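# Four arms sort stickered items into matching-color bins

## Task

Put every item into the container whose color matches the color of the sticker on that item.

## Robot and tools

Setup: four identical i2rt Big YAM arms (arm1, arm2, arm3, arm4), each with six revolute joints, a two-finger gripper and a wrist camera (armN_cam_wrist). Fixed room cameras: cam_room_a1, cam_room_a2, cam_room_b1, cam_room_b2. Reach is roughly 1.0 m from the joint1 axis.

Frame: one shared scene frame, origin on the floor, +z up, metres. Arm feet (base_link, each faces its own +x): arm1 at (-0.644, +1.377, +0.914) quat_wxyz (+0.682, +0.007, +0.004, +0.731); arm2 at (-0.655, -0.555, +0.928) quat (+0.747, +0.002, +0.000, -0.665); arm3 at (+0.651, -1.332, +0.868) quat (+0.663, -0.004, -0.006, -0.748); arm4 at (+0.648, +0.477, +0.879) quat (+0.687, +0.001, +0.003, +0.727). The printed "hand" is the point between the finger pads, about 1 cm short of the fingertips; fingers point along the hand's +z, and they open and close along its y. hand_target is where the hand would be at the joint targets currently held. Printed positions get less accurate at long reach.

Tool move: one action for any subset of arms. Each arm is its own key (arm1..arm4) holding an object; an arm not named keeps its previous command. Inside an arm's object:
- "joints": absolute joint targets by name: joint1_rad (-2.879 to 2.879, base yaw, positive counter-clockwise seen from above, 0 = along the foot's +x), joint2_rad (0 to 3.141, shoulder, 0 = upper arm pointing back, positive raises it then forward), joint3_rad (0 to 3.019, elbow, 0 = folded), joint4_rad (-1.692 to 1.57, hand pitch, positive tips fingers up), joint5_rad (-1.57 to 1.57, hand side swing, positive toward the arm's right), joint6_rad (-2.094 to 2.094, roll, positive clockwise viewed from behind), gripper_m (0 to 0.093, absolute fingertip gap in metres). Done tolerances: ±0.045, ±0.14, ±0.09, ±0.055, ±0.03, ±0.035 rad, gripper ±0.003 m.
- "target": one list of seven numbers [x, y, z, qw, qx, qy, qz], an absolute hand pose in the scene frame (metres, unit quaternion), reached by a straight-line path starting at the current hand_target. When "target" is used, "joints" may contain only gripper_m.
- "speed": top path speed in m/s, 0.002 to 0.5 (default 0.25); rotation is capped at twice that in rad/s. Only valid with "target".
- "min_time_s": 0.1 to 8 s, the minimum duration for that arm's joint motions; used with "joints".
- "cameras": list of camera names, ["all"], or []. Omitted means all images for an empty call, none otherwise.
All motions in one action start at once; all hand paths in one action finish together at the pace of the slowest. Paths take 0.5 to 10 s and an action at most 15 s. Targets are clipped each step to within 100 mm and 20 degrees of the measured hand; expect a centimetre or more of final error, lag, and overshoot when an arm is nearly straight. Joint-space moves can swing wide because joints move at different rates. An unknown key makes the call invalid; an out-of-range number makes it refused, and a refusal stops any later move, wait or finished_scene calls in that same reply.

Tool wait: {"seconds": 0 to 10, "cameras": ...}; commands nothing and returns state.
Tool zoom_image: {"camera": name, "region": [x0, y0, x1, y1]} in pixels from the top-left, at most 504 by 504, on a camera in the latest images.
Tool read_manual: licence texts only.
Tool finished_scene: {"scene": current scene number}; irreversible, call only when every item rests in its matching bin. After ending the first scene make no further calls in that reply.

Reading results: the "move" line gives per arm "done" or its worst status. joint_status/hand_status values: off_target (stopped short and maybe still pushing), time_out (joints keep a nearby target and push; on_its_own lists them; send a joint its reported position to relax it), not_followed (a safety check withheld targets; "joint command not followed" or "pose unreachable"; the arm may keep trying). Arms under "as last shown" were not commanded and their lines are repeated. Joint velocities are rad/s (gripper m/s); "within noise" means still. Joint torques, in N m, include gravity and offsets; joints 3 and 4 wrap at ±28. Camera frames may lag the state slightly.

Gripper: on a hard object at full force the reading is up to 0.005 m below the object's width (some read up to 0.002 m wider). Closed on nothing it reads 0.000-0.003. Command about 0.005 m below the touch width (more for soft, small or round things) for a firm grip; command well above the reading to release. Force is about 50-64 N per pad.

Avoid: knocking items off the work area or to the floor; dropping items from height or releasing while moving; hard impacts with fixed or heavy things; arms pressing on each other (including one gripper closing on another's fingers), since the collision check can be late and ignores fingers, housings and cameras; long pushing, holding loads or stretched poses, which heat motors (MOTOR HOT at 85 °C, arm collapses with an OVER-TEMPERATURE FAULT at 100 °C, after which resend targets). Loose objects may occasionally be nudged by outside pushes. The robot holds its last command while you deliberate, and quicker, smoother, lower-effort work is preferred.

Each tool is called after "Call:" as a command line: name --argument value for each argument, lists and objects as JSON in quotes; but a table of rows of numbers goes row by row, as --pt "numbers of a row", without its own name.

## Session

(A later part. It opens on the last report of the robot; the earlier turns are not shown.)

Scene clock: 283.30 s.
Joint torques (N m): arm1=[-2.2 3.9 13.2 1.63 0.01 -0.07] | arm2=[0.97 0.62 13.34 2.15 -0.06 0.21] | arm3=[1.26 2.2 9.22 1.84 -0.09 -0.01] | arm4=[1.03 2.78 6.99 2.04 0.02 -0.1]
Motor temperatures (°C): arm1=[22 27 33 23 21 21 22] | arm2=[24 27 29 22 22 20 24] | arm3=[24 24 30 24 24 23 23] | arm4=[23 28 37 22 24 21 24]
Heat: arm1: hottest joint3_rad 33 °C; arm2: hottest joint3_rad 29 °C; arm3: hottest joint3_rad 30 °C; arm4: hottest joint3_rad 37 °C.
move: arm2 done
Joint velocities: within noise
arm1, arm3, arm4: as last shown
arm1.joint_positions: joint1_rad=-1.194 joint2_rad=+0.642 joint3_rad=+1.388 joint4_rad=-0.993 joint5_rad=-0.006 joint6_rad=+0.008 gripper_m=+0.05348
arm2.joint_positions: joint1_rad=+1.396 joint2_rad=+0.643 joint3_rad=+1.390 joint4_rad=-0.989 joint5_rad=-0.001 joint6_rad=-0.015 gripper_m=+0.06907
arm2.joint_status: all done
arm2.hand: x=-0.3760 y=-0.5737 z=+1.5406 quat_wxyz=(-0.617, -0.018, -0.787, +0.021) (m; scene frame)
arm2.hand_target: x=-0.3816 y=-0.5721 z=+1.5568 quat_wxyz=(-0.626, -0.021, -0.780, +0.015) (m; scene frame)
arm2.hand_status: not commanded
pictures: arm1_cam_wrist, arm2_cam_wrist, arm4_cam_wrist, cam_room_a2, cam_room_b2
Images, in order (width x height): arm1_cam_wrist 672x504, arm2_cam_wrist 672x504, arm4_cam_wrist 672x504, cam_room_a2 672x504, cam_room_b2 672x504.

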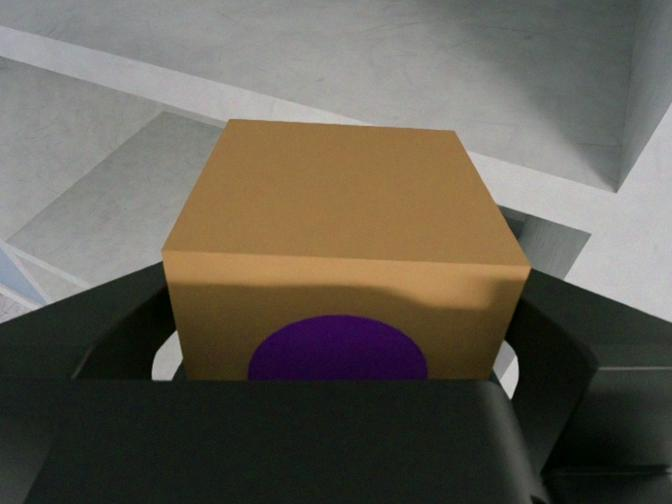

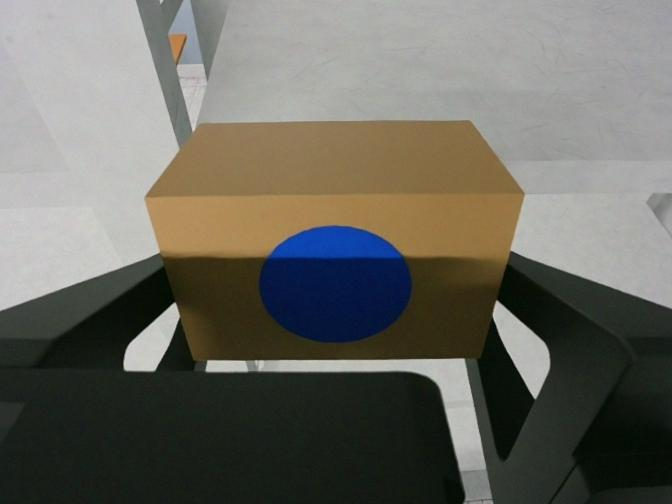

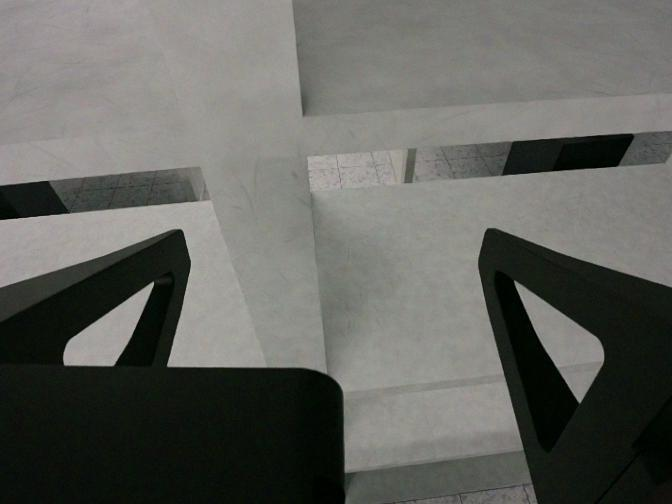

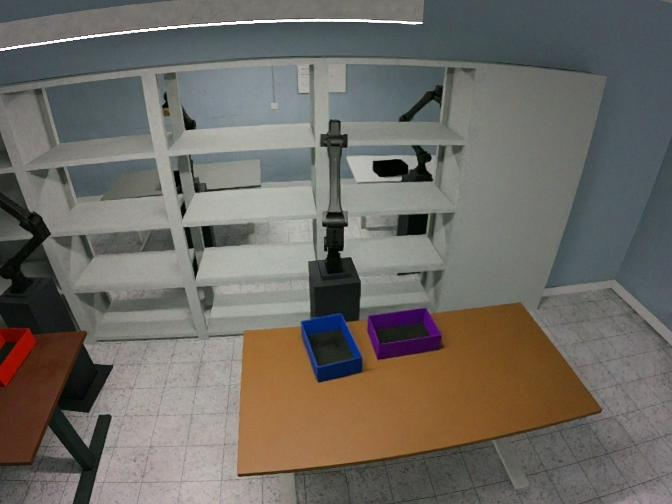

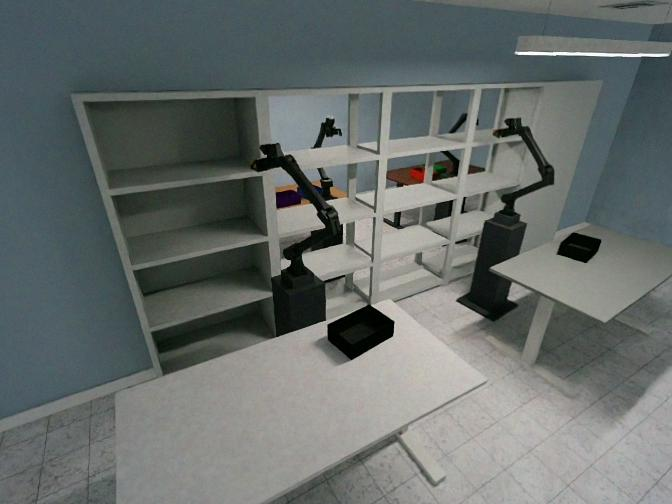

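Call:
move --arm4 '{"target":[0.36,0.69,1.27,0.1715,-0.7818,0.2449,0.5474],"speed":0.25}' --arm1 '{"target":[-0.30,1.138,1.25,0.581,0.2372,0.7571,-0.182],"speed":0.2}' --cameras '["arm1_cam_wrist","arm4_cam_wrist","cam_room_a2","cam_room_b2"]'

Scene clock: 340.37 s.
Joint torques (N m): arm1=[-2.02 -1.26 13.03 2.8 0.1 0.11] | arm2=[1.08 0.67 13.34 2.14 -0.07 0.2] | arm3=[1.38 2.37 9.25 1.84 -0.08 -0.02] | arm4=[-0.21 -1.26 9.76 2.21 0.22 -0.03]
Motor temperatures (°C): arm1=[22 25 35 23 21 21 23] | arm2=[24 26 32 22 22 20 24] | arm3=[24 24 30 24 24 23 23] | arm4=[23 24 32 22 24 21 24]
Heat: arm1: hottest joint3_rad 35 °C; arm2: hottest joint3_rad 32 °C; arm3: hottest joint3_rad 30 °C; arm4: hottest joint3_rad 32 °C.
move: arm1 off_target; arm4 done
Joint velocities: within noise
arm1.joint_positions: joint1_rad=-2.248 joint2_rad=+0.760 joint3_rad=+0.648 joint4_rad=-0.178 joint5_rad=-0.013 joint6_rad=-0.004 gripper_m=+0.05348
arm1.joint_status: not commanded
arm1.hand: x=-0.3002 y=+1.1427 z=+1.2348 quat_wxyz=(-0.565, -0.234, -0.771, +0.176) (m; scene frame)
arm1.hand_target: x=-0.3003 y=+1.1383 z=+1.2498 quat_wxyz=(-0.581, -0.237, -0.757, +0.182) (m; scene frame)
arm1.hand_status: off_target (0.016 m and 2.6 deg from the pose sent, 0.457 m and 60.6 deg at the start)
arm2, arm3: as last shown
arm2.joint_positions: joint1_rad=+1.396 joint2_rad=+0.643 joint3_rad=+1.390 joint4_rad=-0.989 joint5_rad=-0.001 joint6_rad=-0.014 gripper_m=+0.06907
arm2.hand: x=-0.3760 y=-0.5737 z=+1.5406 quat_wxyz=(-0.617, -0.018, -0.786, +0.020) (m; scene frame)
arm4.joint_positions: joint1_rad=+0.877 joint2_rad=+0.606 joint3_rad=+0.802 joint4_rad=-0.561 joint5_rad=-0.037 joint6_rad=-0.012 gripper_m=+0.09399
arm4.joint_status: not commanded
arm4.hand: x=+0.3605 y=+0.6854 z=+1.2677 quat_wxyz=(-0.165, +0.786, -0.245, -0.544) (m; scene frame)
arm4.hand_target: x=+0.3601 y=+0.6899 z=+1.2701 quat_wxyz=(-0.171, +0.782, -0.245, -0.547) (m; scene frame)
arm4.hand_status: done (0.005 m and 1.0 deg from the pose sent, 0.304 m and 29.1 deg at the start)
pictures: arm1_cam_wrist, arm4_cam_wrist, cam_room_a2, cam_room_b2
Images, in order (width x height): arm1_cam_wrist 672x504, arm4_cam_wrist 672x504, cam_room_a2 672x504, cam_room_b2 672x504.

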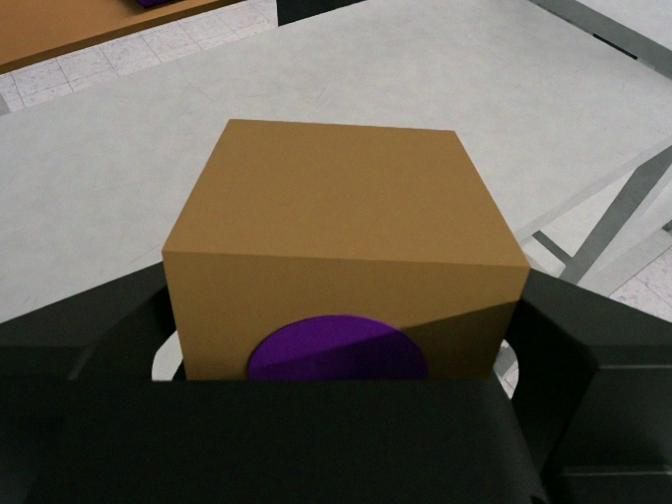

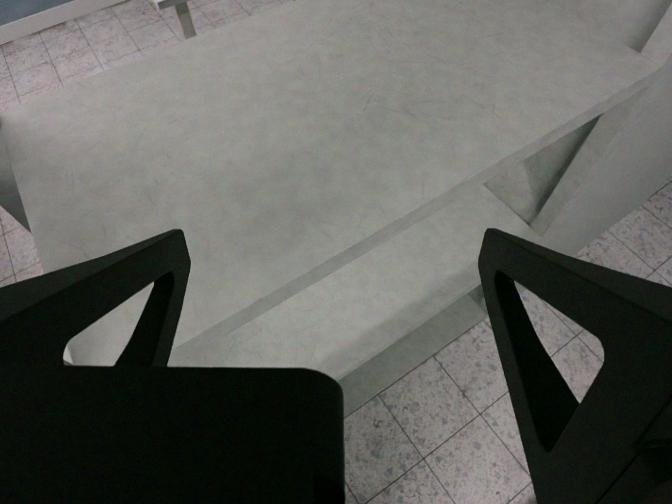

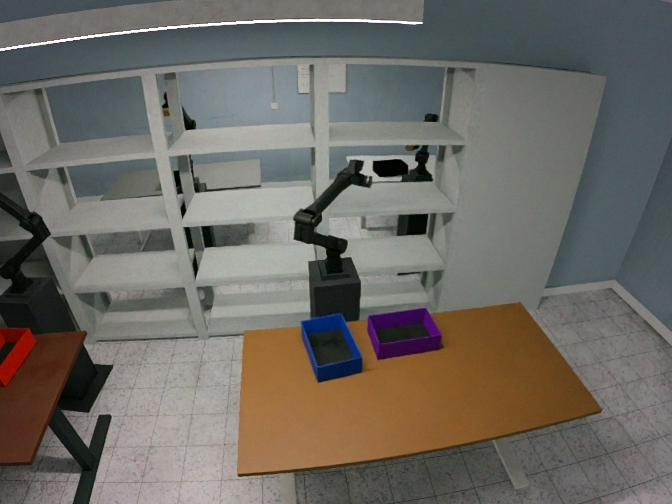

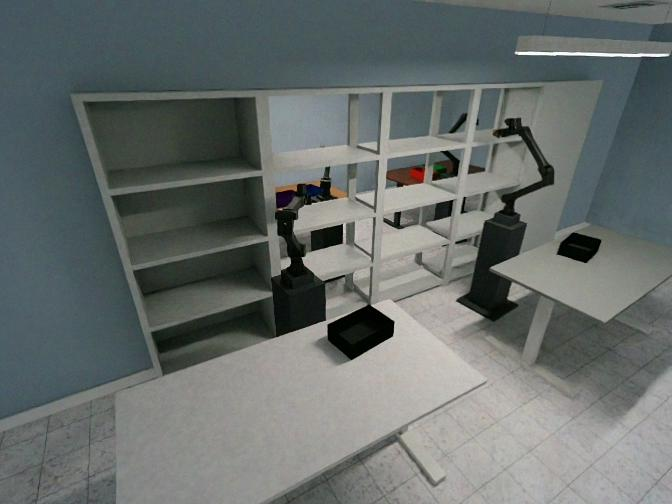

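Call:
move --arm1 '{"target":[-0.02,0.945,1.23,0.581,0.2372,0.7571,-0.182],"speed":0.15}' --cameras '["arm1_cam_wrist","arm4_cam_wrist","cam_room_b2","cam_room_a2"]'

Scene clock: 358.57 s.
Joint torques (N m): arm1=[-1.85 -14.68 17.66 1.43 0.11 0.13] | arm2=[1.03 0.73 13.34 2.14 -0.06 0.2] | arm3=[1.38 2.02 9.21 1.88 -0.09 -0.01] | arm4=[0.09 -0.91 9.73 2.1 0.19 -0.03]
Motor temperatures (°C): arm1=[21 25 36 23 21 21 23] | arm2=[24 26 32 22 22 20 25] | arm3=[24 24 30 24 24 23 23] | arm4=[23 24 33 22 24 21 24]
Heat: arm1: hottest joint3_rad 36 °C; arm2: hottest joint3_rad 32 °C; arm3: hottest joint3_rad 30 °C; arm4: hottest joint3_rad 33 °C.
move: arm1 off_target
Joint velocities: within noise
arm1.joint_positions: joint1_rad=-2.248 joint2_rad=+1.712 joint3_rad=+1.360 joint4_rad=+0.047 joint5_rad=-0.006 joint6_rad=-0.002 gripper_m=+0.05348
arm1.joint_status: not commanded
arm1.hand: x=-0.0340 y=+0.9551 z=+1.1925 quat_wxyz=(-0.558, -0.239, -0.775, +0.176) (m; scene frame)
arm1.hand_target: x=-0.0227 y=+0.9469 z=+1.2301 quat_wxyz=(-0.581, -0.237, -0.757, +0.182) (m; scene frame)
arm1.hand_status: off_target (0.041 m and 3.4 deg from the pose sent, 0.343 m and 2.6 deg at the start)
arm2, arm3, arm4: as last shown
pictures: arm1_cam_wrist, arm4_cam_wrist, cam_room_a2, cam_room_b2
Images, in order (width x height): arm1_cam_wrist 672x504, arm4_cam_wrist 672x504, cam_room_a2 672x504, cam_room_b2 672x504.

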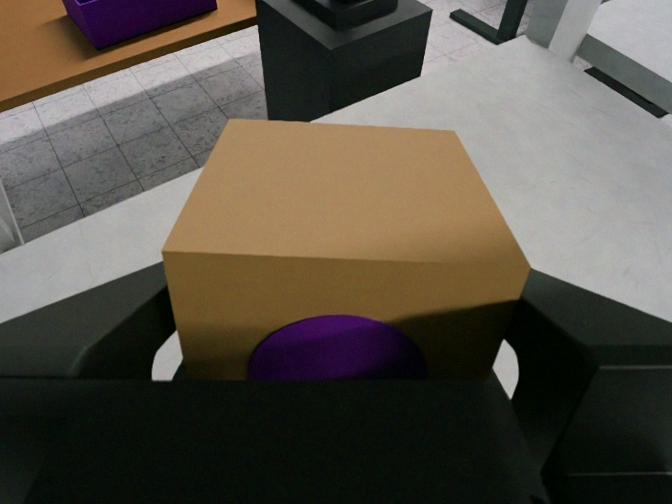

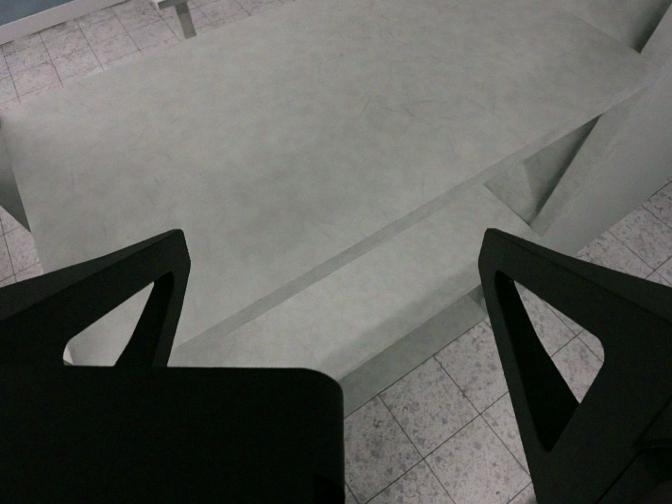

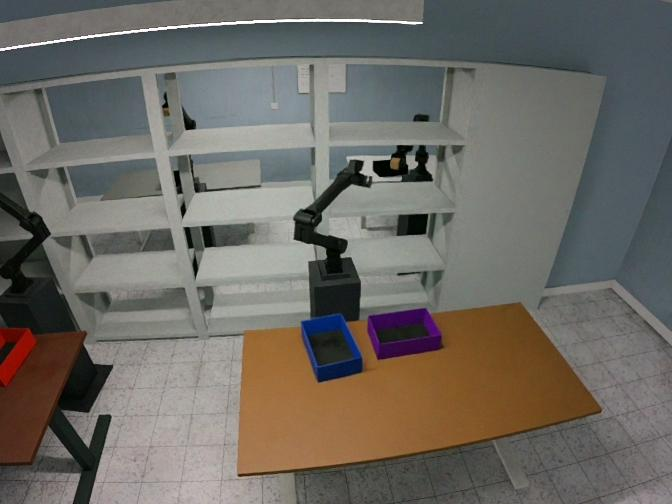

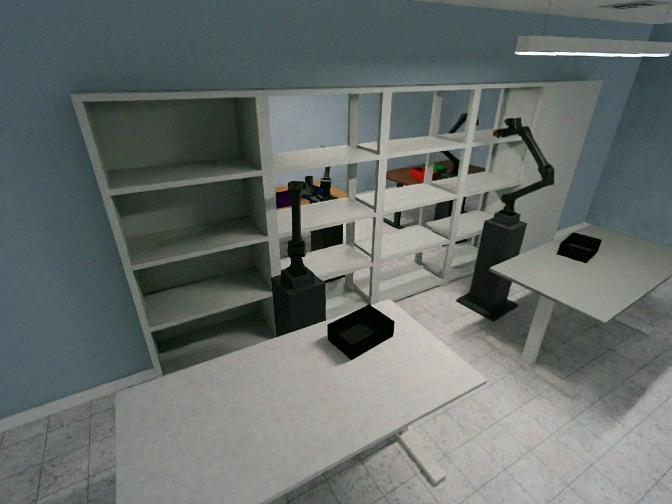

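Call:
zoom_image --camera "cam_room_a2" --region '[320, 100, 480, 260]'

Call:
zoom_image --camera "cam_room_b2" --region '[250, 140, 400, 290]'

Scaled by 3.150.

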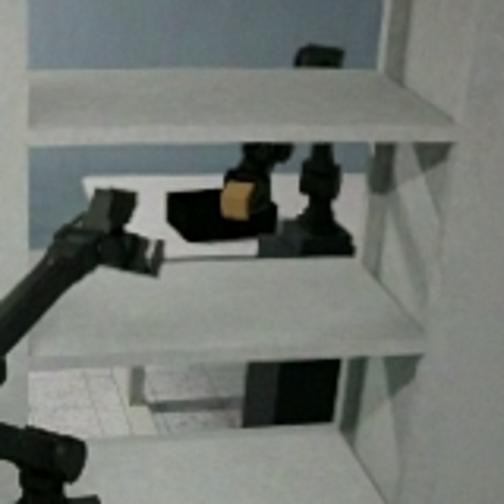

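Scaled by 3.360.

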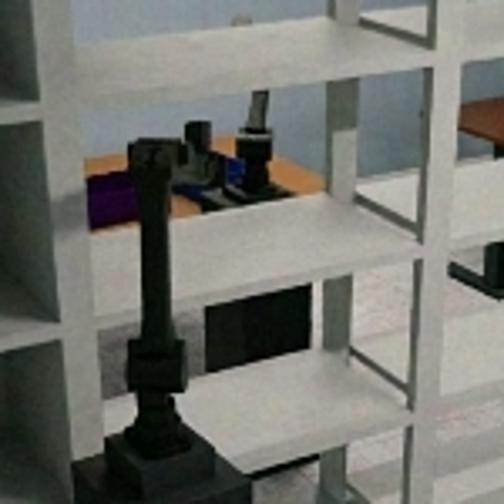

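Call:
move --arm1 '{"target":[-0.02,0.945,1.18,0.581,0.2372,0.7571,-0.182],"speed":0.08}' --cameras '["arm1_cam_wrist","arm4_cam_wrist","cam_room_a2"]'

Call:
zoom_image --camera "cam_room_a2" --region '[320, 100, 480, 260]'

Scene clock: 366.47 s.
Joint torques (N m): arm1=[-1.96 -15.56 11.55 2.82 0.09 0.07] | arm2=[1.03 0.67 13.31 2.14 -0.07 0.21] | arm3=[1.38 2.32 9.2 1.87 -0.09 0] | arm4=[0.09 -0.79 9.76 2.21 0.18 -0.03]
Motor temperatures (°C): arm1=[21 25 36 23 21 21 23] | arm2=[24 25 33 22 22 20 25] | arm3=[24 24 30 24 24 23 23] | arm4=[23 23 34 22 24 21 24]
Heat: arm1: hottest joint3_rad 36 °C; arm2: hottest joint3_rad 33 °C; arm3: hottest joint3_rad 30 °C; arm4: hottest joint3_rad 34 °C.
move: arm1 done
Joint velocities: within noise
arm1.joint_positions: joint1_rad=-2.248 joint2_rad=+1.765 joint3_rad=+1.360 joint4_rad=+0.130 joint5_rad=-0.005 joint6_rad=-0.001 gripper_m=+0.05348
arm1.joint_status: not commanded
arm1.hand: x=-0.0230 y=+0.9471 z=+1.1745 quat_wxyz=(-0.570, -0.236, -0.766, +0.180) (m; scene frame)
arm1.hand_target: x=-0.0202 y=+0.9451 z=+1.1799 quat_wxyz=(-0.581, -0.237, -0.757, +0.182) (m; scene frame)
arm1.hand_status: done (0.007 m and 1.6 deg from the pose sent, 0.021 m and 3.4 deg at the start)
arm2, arm3, arm4: as last shown
pictures: arm1_cam_wrist, arm4_cam_wrist, cam_room_a2
Images, in order (width x height): arm1_cam_wrist 672x504, arm4_cam_wrist 672x504, cam_room_a2 672x504.

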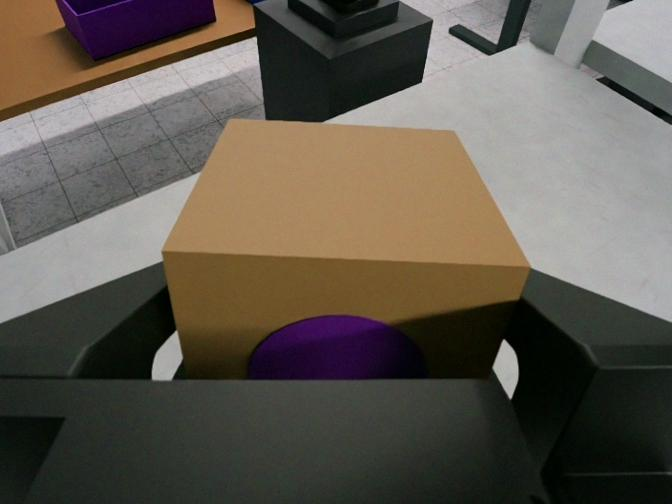

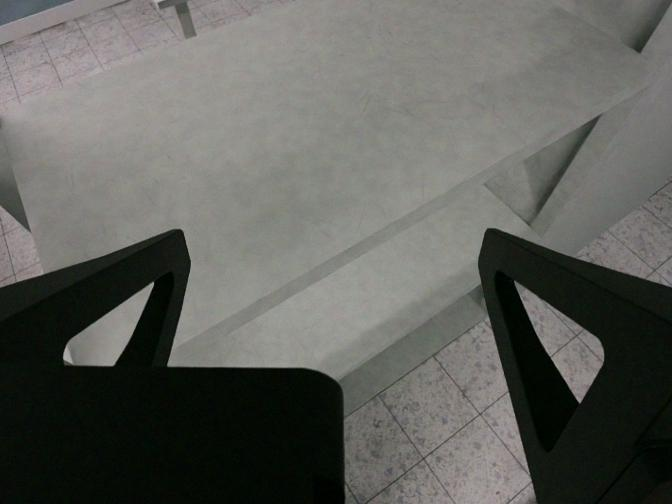

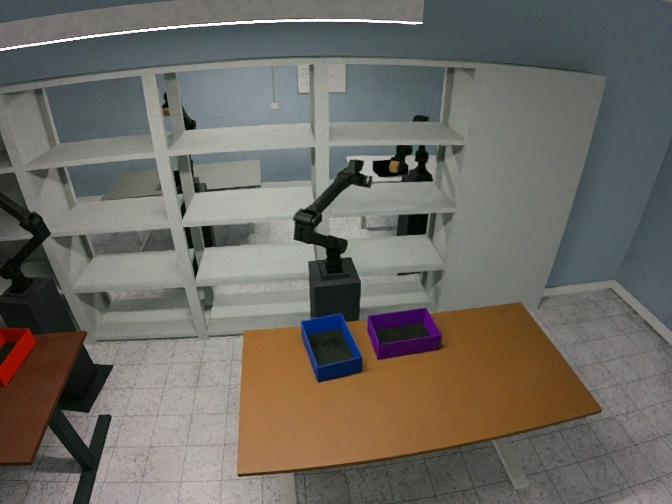

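Scaled by 3.150.

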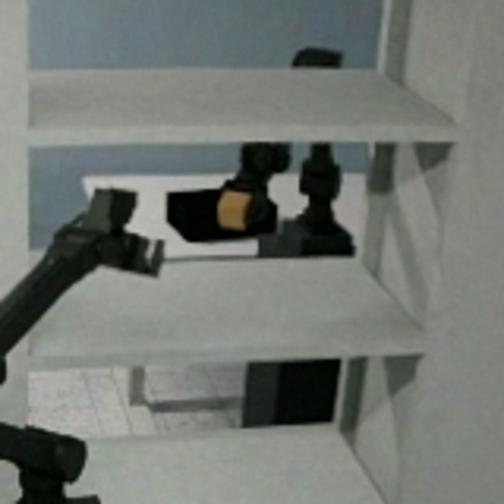

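Call:
move --arm1 '{"target":[-0.01,0.938,1.10,0.581,0.2372,0.7571,-0.182],"speed":0.1}' --cameras '["arm1_cam_wrist","arm4_cam_wrist","cam_room_a2"]'

Call:
zoom_image --camera "cam_room_a2" --region '[320, 100, 480, 260]'

Scene clock: 373.40 s.
Joint torques (N m): arm1=[-1.96 -15.74 10.96 2.76 0.1 0.12] | arm2=[1.03 0.62 13.33 2.17 -0.07 0.21] | arm3=[1.32 2.26 9.21 1.85 -0.09 -0.02] | arm4=[0.32 -0.91 9.72 2.17 0.16 -0.03]
Motor temperatures (°C): arm1=[21 26 36 23 21 21 23] | arm2=[24 25 33 22 22 20 25] | arm3=[24 24 30 24 24 23 23] | arm4=[23 23 34 22 24 21 24]
Heat: arm1: hottest joint3_rad 36 °C; arm2: hottest joint3_rad 33 °C; arm3: hottest joint3_rad 30 °C; arm4: hottest joint3_rad 34 °C.
move: arm1 done
Joint velocities: within noise
arm1.joint_positions: joint1_rad=-2.248 joint2_rad=+1.894 joint3_rad=+1.311 joint4_rad=+0.305 joint5_rad=-0.004 joint6_rad=-0.001 gripper_m=+0.05348
arm1.joint_status: not commanded
arm1.hand: x=-0.0140 y=+0.9400 z=+1.0923 quat_wxyz=(-0.568, -0.237, -0.767, +0.180) (m; scene frame)
arm1.hand_target: x=-0.0103 y=+0.9381 z=+1.1001 quat_wxyz=(-0.581, -0.237, -0.757, +0.182) (m; scene frame)
arm1.hand_status: done (0.009 m and 1.8 deg from the pose sent, 0.076 m and 1.6 deg at the start)
arm2, arm4: as last shown
arm3.joint_positions: joint1_rad=+0.075 joint2_rad=+0.603 joint3_rad=+1.391 joint4_rad=-1.324 joint5_rad=-0.185 joint6_rad=-0.597 gripper_m=+0.09396
arm3.joint_status: not commanded
arm3.hand: x=+0.6714 y=-1.5539 z=+1.4174 quat_wxyz=(-0.295, -0.381, -0.775, +0.409) (m; scene frame)
arm3.hand_target: x=+0.6715 y=-1.5515 z=+1.4286 quat_wxyz=(-0.300, -0.376, -0.770, +0.420) (m; scene frame)
arm3.hand_status: not commanded
pictures: arm1_cam_wrist, arm4_cam_wrist, cam_room_a2
Images, in order (width x height): arm1_cam_wrist 672x504, arm4_cam_wrist 672x504, cam_room_a2 672x504.

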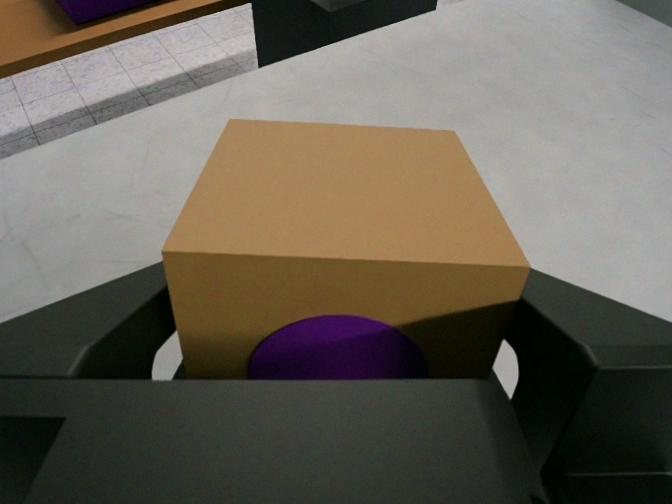

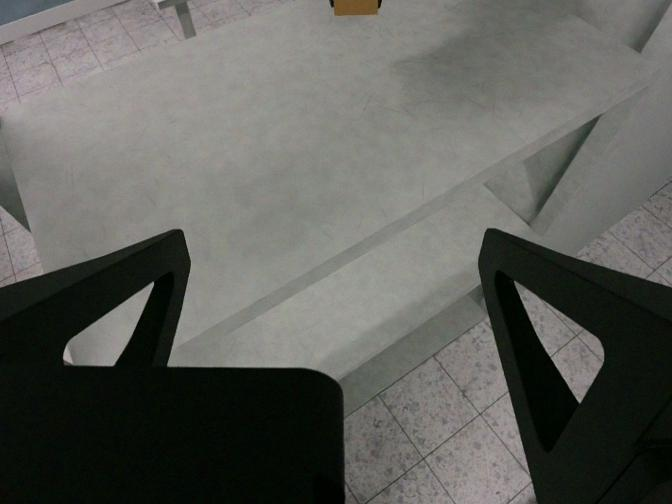

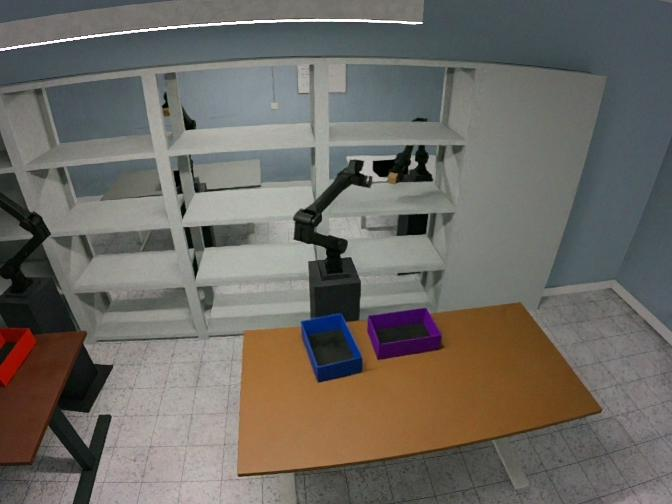

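Scaled by 3.150.

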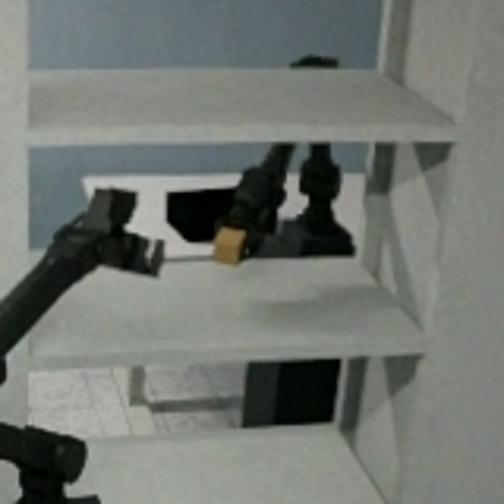

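Call:
move --arm1 '{"target":[-0.005,0.934,1.03,0.581,0.2372,0.7571,-0.182],"speed":0.1}' --cameras '["arm1_cam_wrist","arm4_cam_wrist","cam_room_a2"]'

Call:
zoom_image --camera "cam_room_a2" --region '[320, 100, 480, 260]'

Scene clock: 379.37 s.
Joint torques (N m): arm1=[-1.61 -16.38 9.84 2.77 0.1 0.09] | arm2=[1.08 0.67 13.31 2.17 -0.06 0.21] | arm3=[1.32 2.32 9.2 1.84 -0.08 -0.02] | arm4=[0.38 -0.85 9.61 1.99 0.18 -0.02]
Motor temperatures (°C): arm1=[21 26 36 24 21 21 23] | arm2=[24 25 33 22 22 20 25] | arm3=[24 24 30 24 24 23 23] | arm4=[23 23 34 22 24 21 24]
Heat: arm1: hottest joint3_rad 36 °C; arm2: hottest joint3_rad 33 °C; arm3: hottest joint3_rad 30 °C; arm4: hottest joint3_rad 34 °C.
move: arm1 done
Joint velocities: within noise
arm1.joint_positions: joint1_rad=-2.248 joint2_rad=+2.023 joint3_rad=+1.295 joint4_rad=+0.449 joint5_rad=-0.004 joint6_rad=-0.001 gripper_m=+0.05348
arm1.joint_status: not commanded
arm1.hand: x=-0.0086 y=+0.9356 z=+1.0218 quat_wxyz=(-0.568, -0.237, -0.767, +0.180) (m; scene frame)
arm1.hand_target: x=-0.0052 y=+0.9341 z=+1.0300 quat_wxyz=(-0.581, -0.237, -0.757, +0.182) (m; scene frame)
arm1.hand_status: done (0.009 m and 1.9 deg from the pose sent, 0.063 m and 1.8 deg at the start)
arm2, arm3, arm4: as last shown
pictures: arm1_cam_wrist, arm4_cam_wrist, cam_room_a2
Images, in order (width x height): arm1_cam_wrist 672x504, arm4_cam_wrist 672x504, cam_room_a2 672x504.

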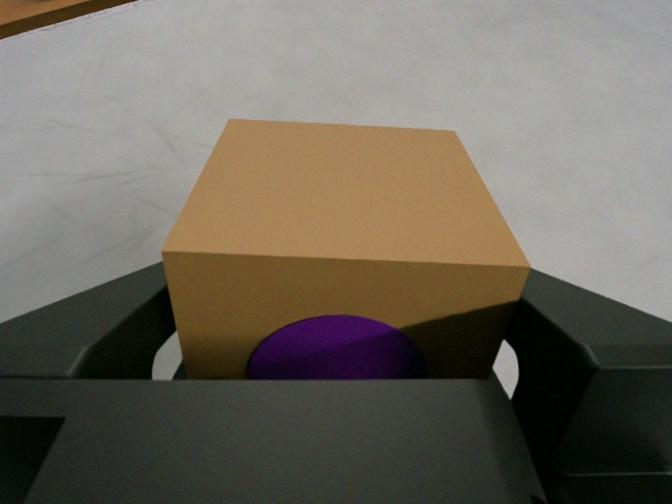

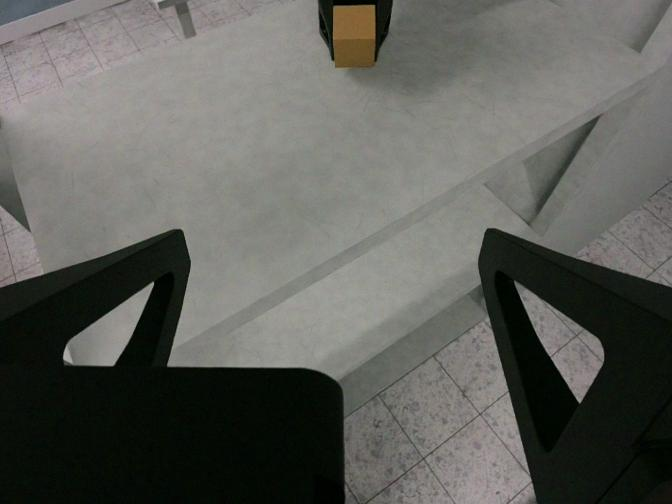

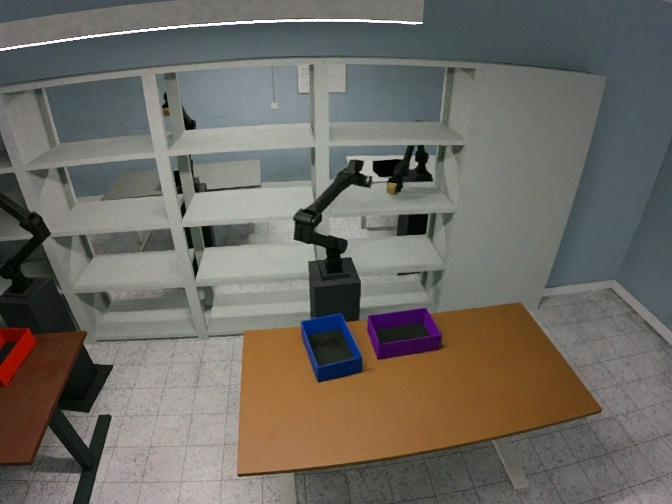

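Scaled by 3.150.

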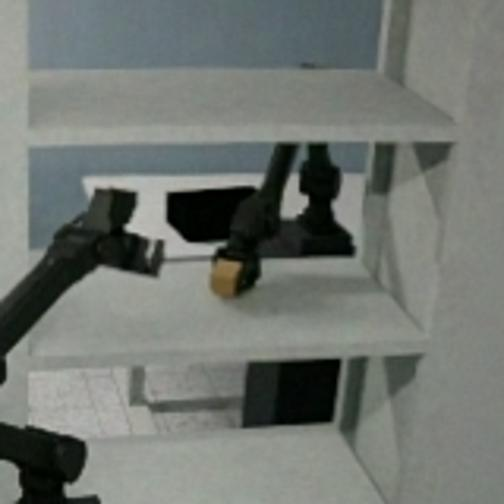

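Call:
move --arm1 '{"target":[-0.003,0.933,1.012,0.581,0.2372,0.7571,-0.182],"speed":0.06}' --cameras '["arm4_cam_wrist"]'

Call:
zoom_image --camera "arm4_cam_wrist" --region '[270, 0, 470, 150]'

Call:
move --arm1 '{"target":[-0.003,0.933,0.996,0.581,0.2372,0.7571,-0.182],"speed":0.06}' --cameras '["arm4_cam_wrist"]'

Call:
zoom_image --camera "arm4_cam_wrist" --region '[270, 0, 470, 150]'

Scene clock: 385.57 s.
Joint torques (N m): arm1=[-1.73 -16.26 10.04 2.8 0.04 0.1] | arm2=[1.03 0.73 13.34 2.15 -0.06 0.21] | arm3=[1.32 2.26 9.21 1.87 -0.09 -0.01] | arm4=[-0.15 -0.73 9.73 2.07 0.17 -0.02]
Motor temperatures (°C): arm1=[21 26 36 24 21 21 23] | arm2=[24 25 33 22 22 20 25] | arm3=[24 24 30 24 24 23 23] | arm4=[23 23 34 22 24 21 24]
Heat: arm1: hottest joint3_rad 36 °C; arm2: hottest joint3_rad 33 °C; arm3: hottest joint3_rad 30 °C; arm4: hottest joint3_rad 34 °C.
move: arm1 done
Joint velocities: within noise
arm1.joint_positions: joint1_rad=-2.248 joint2_rad=+2.048 joint3_rad=+1.295 joint4_rad=+0.487 joint5_rad=-0.003 joint6_rad=-0.001 gripper_m=+0.05348
arm1.joint_status: not commanded
arm1.hand: x=-0.0071 y=+0.9343 z=+1.0121 quat_wxyz=(-0.573, -0.236, -0.763, +0.182) (m; scene frame)
arm1.hand_target: x=-0.0032 y=+0.9331 z=+1.0120 quat_wxyz=(-0.581, -0.237, -0.757, +0.182) (m; scene frame)
arm1.hand_status: done (0.004 m and 1.1 deg from the pose sent, 0.012 m and 1.9 deg at the start)
arm2, arm3, arm4: as last shown
pictures: arm4_cam_wrist
Images, in order (width x height): arm4_cam_wrist 672x504.

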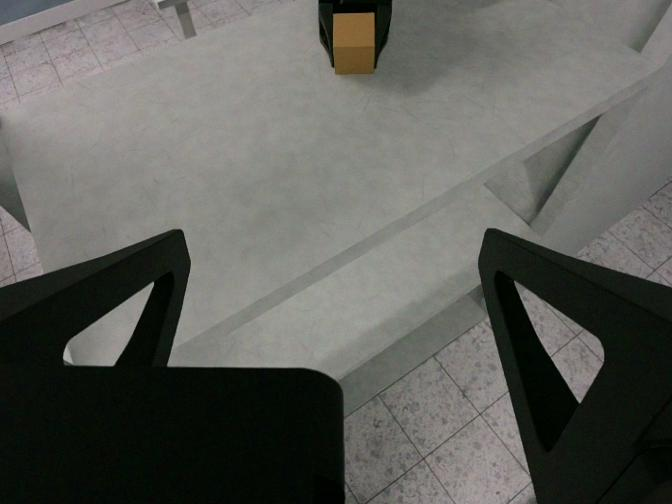

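Scaled by 2.520.

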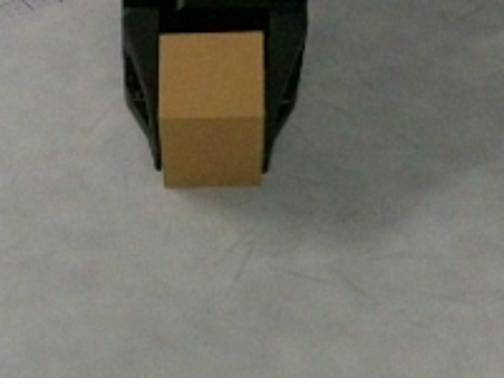

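Scene clock: 386.53 s.
Joint torques (N m): arm1=[-1.44 -15.38 9.47 2.33 0.09 0.12] | arm2=[1.03 0.67 13.33 2.18 -0.07 0.21] | arm3=[1.2 2.26 9.21 1.85 -0.08 -0.02] | arm4=[-0.21 -1.38 9.77 2.06 0.19 0]
Motor temperatures (°C): arm1=[21 26 36 24 21 21 23] | arm2=[24 25 33 22 22 20 25] | arm3=[24 24 30 24 24 23 23] | arm4=[23 23 34 22 24 21 24]
Heat: arm1: hottest joint3_rad 36 °C; arm2: hottest joint3_rad 33 °C; arm3: hottest joint3_rad 30 °C; arm4: hottest joint3_rad 34 °C.
move: arm1 off_target
Joint velocities: within noise
arm1.joint_positions: joint1_rad=-2.248 joint2_rad=+2.061 joint3_rad=+1.295 joint4_rad=+0.526 joint5_rad=-0.003 joint6_rad=-0.001 gripper_m=+0.05348
arm1.joint_status: not commanded
arm1.hand: x=-0.0054 y=+0.9330 z=+1.0112 quat_wxyz=(-0.583, -0.234, -0.756, +0.185) (m; scene frame)
arm1.hand_target: x=-0.0035 y=+0.9333 z=+0.9960 quat_wxyz=(-0.581, -0.237, -0.757, +0.182) (m; scene frame)
arm1.hand_status: off_target (0.015 m and 0.6 deg from the pose sent, 0.017 m and 1.1 deg at the start)
arm2, arm3, arm4: as last shown
pictures: arm4_cam_wrist
Images, in order (width x height): arm4_cam_wrist 672x504.

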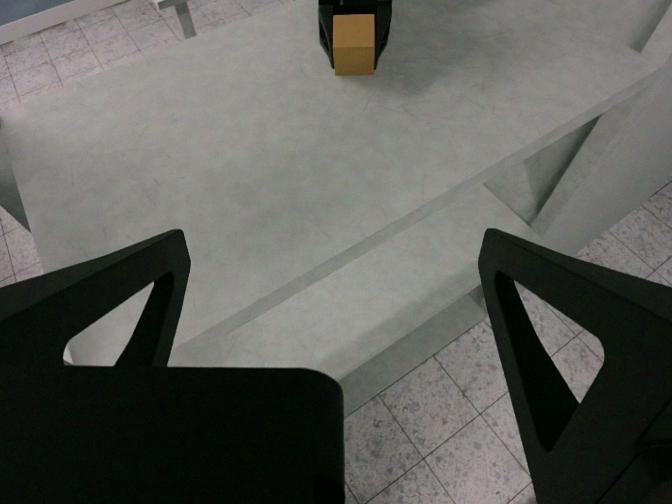

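Scaled by 2.520.

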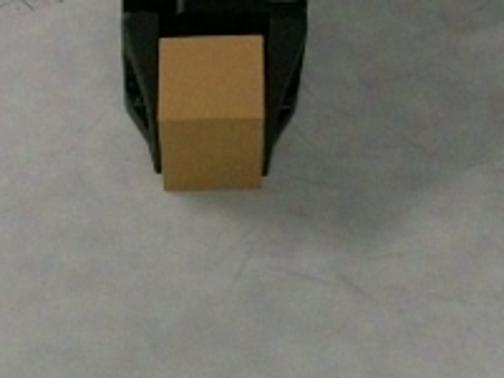

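Call:
move --arm1 '{"target":[-0.0045,0.933,1.0,0.626,0.2257,0.7202,-0.1962],"speed":0.06}' --cameras '["arm1_cam_wrist","arm4_cam_wrist"]'

Call:
zoom_image --camera "arm4_cam_wrist" --region '[270, 0, 470, 150]'

Scene clock: 394.37 s.
Joint torques (N m): arm1=[-1.61 -14.62 8.39 2.65 0.1 0.04] | arm2=[1.03 0.62 13.33 2.14 -0.06 0.21] | arm3=[1.32 2.37 9.22 1.85 -0.07 -0.02] | arm4=[0.26 -0.91 9.77 2.06 0.19 0]
Motor temperatures (°C): arm1=[21 26 35 24 21 21 23] | arm2=[24 25 33 22 22 20 25] | arm3=[24 24 30 24 24 23 23] | arm4=[23 23 35 22 24 21 24]
Heat: arm1: hottest joint3_rad 35 °C; arm2: hottest joint3_rad 33 °C; arm3: hottest joint3_rad 30 °C; arm4: hottest joint3_rad 35 °C.
move: arm1 off_target
Joint velocities: within noise
arm1.joint_positions: joint1_rad=-2.248 joint2_rad=+2.100 joint3_rad=+1.276 joint4_rad=+0.708 joint5_rad=-0.003 joint6_rad=+0.007 gripper_m=+0.05348
arm1.joint_status: not commanded
arm1.hand: x=-0.0041 y=+0.9321 z=+1.0173 quat_wxyz=(-0.630, -0.225, -0.717, +0.197) (m; scene frame)
arm1.hand_target: x=-0.0049 y=+0.9332 z=+1.0000 quat_wxyz=(-0.626, -0.226, -0.720, +0.196) (m; scene frame)
arm1.hand_status: off_target (0.017 m and 0.6 deg from the pose sent, 0.011 m and 6.6 deg at the start)
arm2.joint_positions: joint1_rad=+1.396 joint2_rad=+0.643 joint3_rad=+1.390 joint4_rad=-0.989 joint5_rad=-0.001 joint6_rad=-0.014 gripper_m=+0.06907
arm2.joint_status: not commanded
arm2.hand: x=-0.3760 y=-0.5737 z=+1.5406 quat_wxyz=(-0.617, -0.018, -0.786, +0.020) (m; scene frame)
arm2.hand_target: x=-0.3816 y=-0.5721 z=+1.5568 quat_wxyz=(-0.626, -0.021, -0.780, +0.015) (m; scene frame)
arm2.hand_status: not commanded
arm3, arm4: as last shown
pictures: arm1_cam_wrist, arm4_cam_wrist
Images, in order (width x height): arm1_cam_wrist 672x504, arm4_cam_wrist 672x504.

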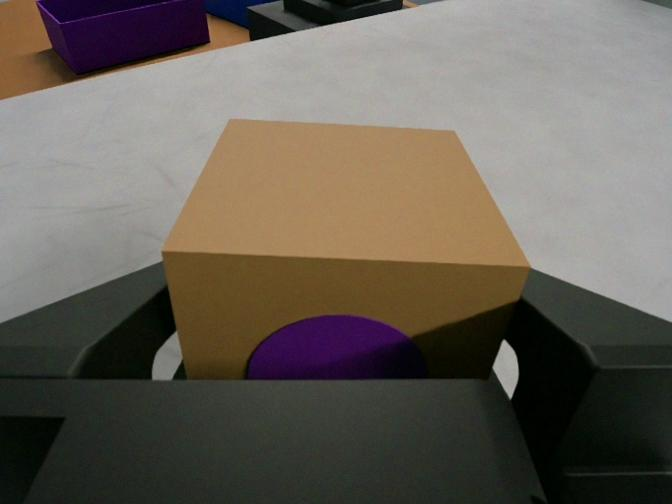

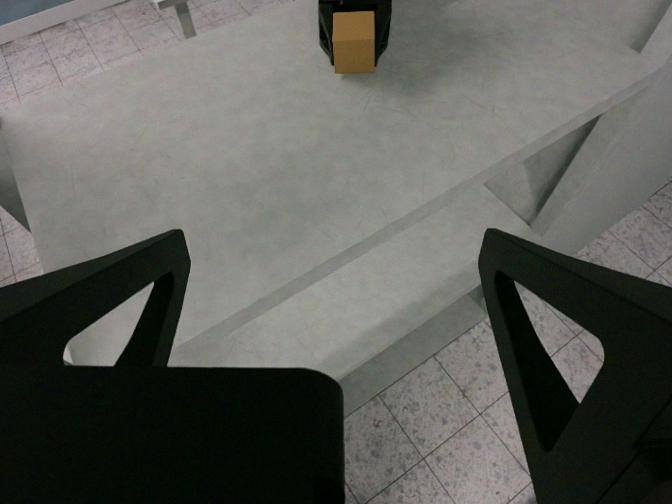

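Scaled by 2.520.

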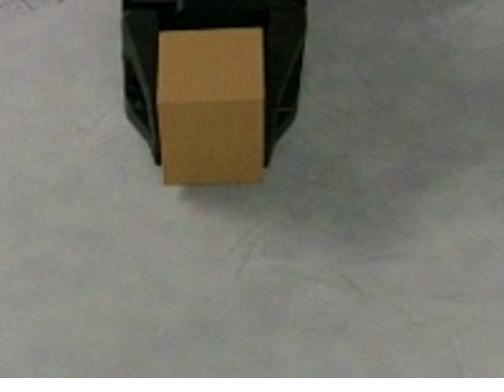

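Call:
move --arm1 '{"target":[-0.0045,0.933,0.985,0.626,0.2257,0.7202,-0.1962],"speed":0.06}' --cameras '["arm4_cam_wrist"]'

Call:
zoom_image --camera "arm4_cam_wrist" --region '[270, 0, 470, 150]'

Scene clock: 398.10 s.
Joint torques (N m): arm1=[-1.85 -13.68 8.08 2.18 0.08 -0.05] | arm2=[0.97 0.67 13.33 2.14 -0.07 0.22] | arm3=[1.32 2.37 9.21 1.84 -0.08 -0.02] | arm4=[0.09 -1.26 9.66 2.1 0.16 0]
Motor temperatures (°C): arm1=[21 26 35 23 21 21 23] | arm2=[24 25 33 22 22 20 25] | arm3=[24 24 30 24 24 23 23] | arm4=[23 23 35 22 24 21 24]
Heat: arm1: hottest joint3_rad 35 °C; arm2: hottest joint3_rad 33 °C; arm3: hottest joint3_rad 30 °C; arm4: hottest joint3_rad 35 °C.
move: arm1 off_target
Joint velocities: within noise
arm1.joint_positions: joint1_rad=-2.248 joint2_rad=+2.111 joint3_rad=+1.276 joint4_rad=+0.747 joint5_rad=-0.003 joint6_rad=+0.014 gripper_m=+0.05348
arm1.joint_status: not commanded
arm1.hand: x=-0.0035 y=+0.9317 z=+1.0179 quat_wxyz=(-0.640, -0.224, -0.708, +0.198) (m; scene frame)
arm1.hand_target: x=-0.0057 y=+0.9338 z=+0.9854 quat_wxyz=(-0.626, -0.226, -0.720, +0.196) (m; scene frame)
arm1.hand_status: off_target (0.033 m and 2.2 deg from the pose sent, 0.032 m and 0.6 deg at the start)
arm2, arm3: as last shown
arm4.joint_positions: joint1_rad=+0.877 joint2_rad=+0.606 joint3_rad=+0.802 joint4_rad=-0.561 joint5_rad=-0.037 joint6_rad=-0.012 gripper_m=+0.09399
arm4.joint_status: not commanded
arm4.hand: x=+0.3605 y=+0.6854 z=+1.2677 quat_wxyz=(-0.165, +0.786, -0.245, -0.544) (m; scene frame)
arm4.hand_target: x=+0.3601 y=+0.6899 z=+1.2701 quat_wxyz=(-0.171, +0.782, -0.245, -0.547) (m; scene frame)
arm4.hand_status: not commanded
pictures: arm4_cam_wrist
Images, in order (width x height): arm4_cam_wrist 672x504.

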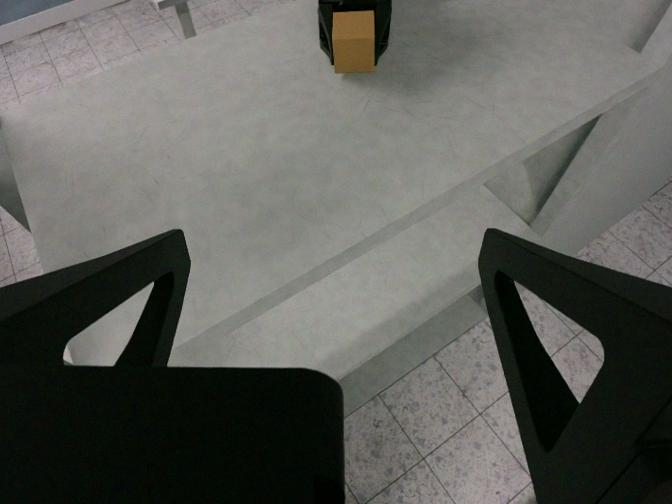

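Scaled by 2.520.

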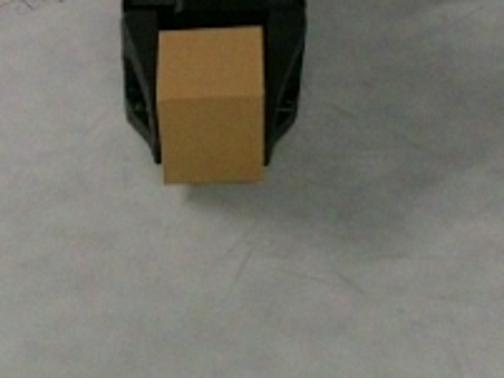

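Call:
move --arm1 '{"target":[-0.0045,0.933,0.994,0.604,0.2315,0.7388,-0.1894],"speed":0.06}' --cameras '["arm4_cam_wrist"]'

Call:
zoom_image --camera "arm4_cam_wrist" --region '[270, 0, 470, 150]'

Scene clock: 406.80 s.
Joint torques (N m): arm1=[-1.9 -15.85 8.95 0.54 0.01 -0.12] | arm2=[1.08 0.67 13.31 2.13 -0.07 0.21] | arm3=[1.32 2.37 9.24 1.85 -0.08 -0.02] | arm4=[0.09 -0.5 9.76 2.29 0.17 -0.01]
Motor temperatures (°C): arm1=[21 27 34 23 21 21 23] | arm2=[24 25 33 22 22 20 25] | arm3=[24 24 30 24 24 23 23] | arm4=[23 23 35 22 24 21 24]
Heat: arm1: hottest joint3_rad 34 °C; arm2: hottest joint3_rad 33 °C; arm3: hottest joint3_rad 30 °C; arm4: hottest joint3_rad 35 °C.
move: arm1 off_target
Joint velocities: within noise
arm1.joint_positions: joint1_rad=-2.248 joint2_rad=+2.098 joint3_rad=+1.279 joint4_rad=+0.681 joint5_rad=-0.002 joint6_rad=+0.021 gripper_m=+0.05348
arm1.joint_status: not commanded
arm1.hand: x=-0.0042 y=+0.9320 z=+1.0135 quat_wxyz=(-0.623, -0.232, -0.722, +0.190) (m; scene frame)
arm1.hand_target: x=-0.0050 y=+0.9333 z=+0.9943 quat_wxyz=(-0.604, -0.231, -0.739, +0.189) (m; scene frame)
arm1.hand_status: off_target (0.020 m and 2.9 deg from the pose sent, 0.024 m and 5.6 deg at the start)
arm2, arm3, arm4: as last shown
pictures: arm4_cam_wrist
Images, in order (width x height): arm4_cam_wrist 672x504.

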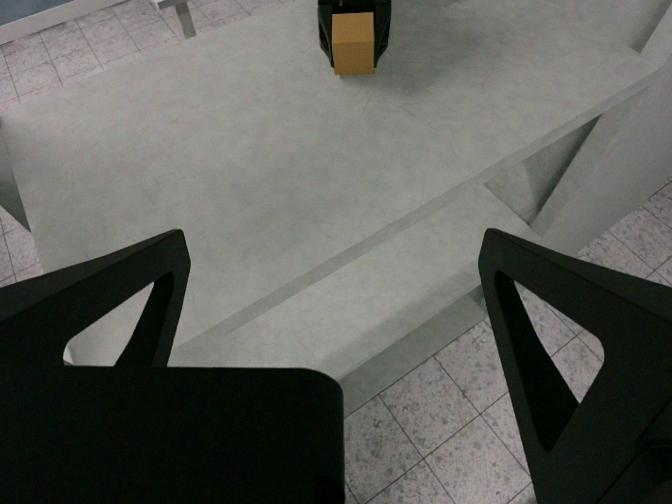

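Scaled by 2.520.

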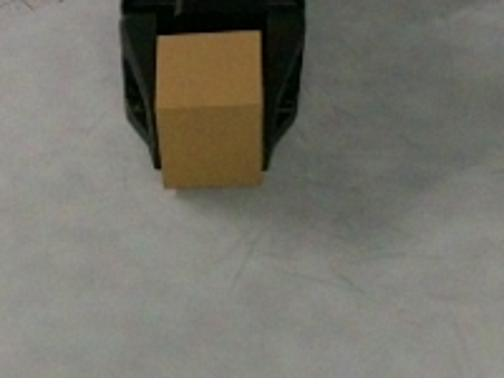

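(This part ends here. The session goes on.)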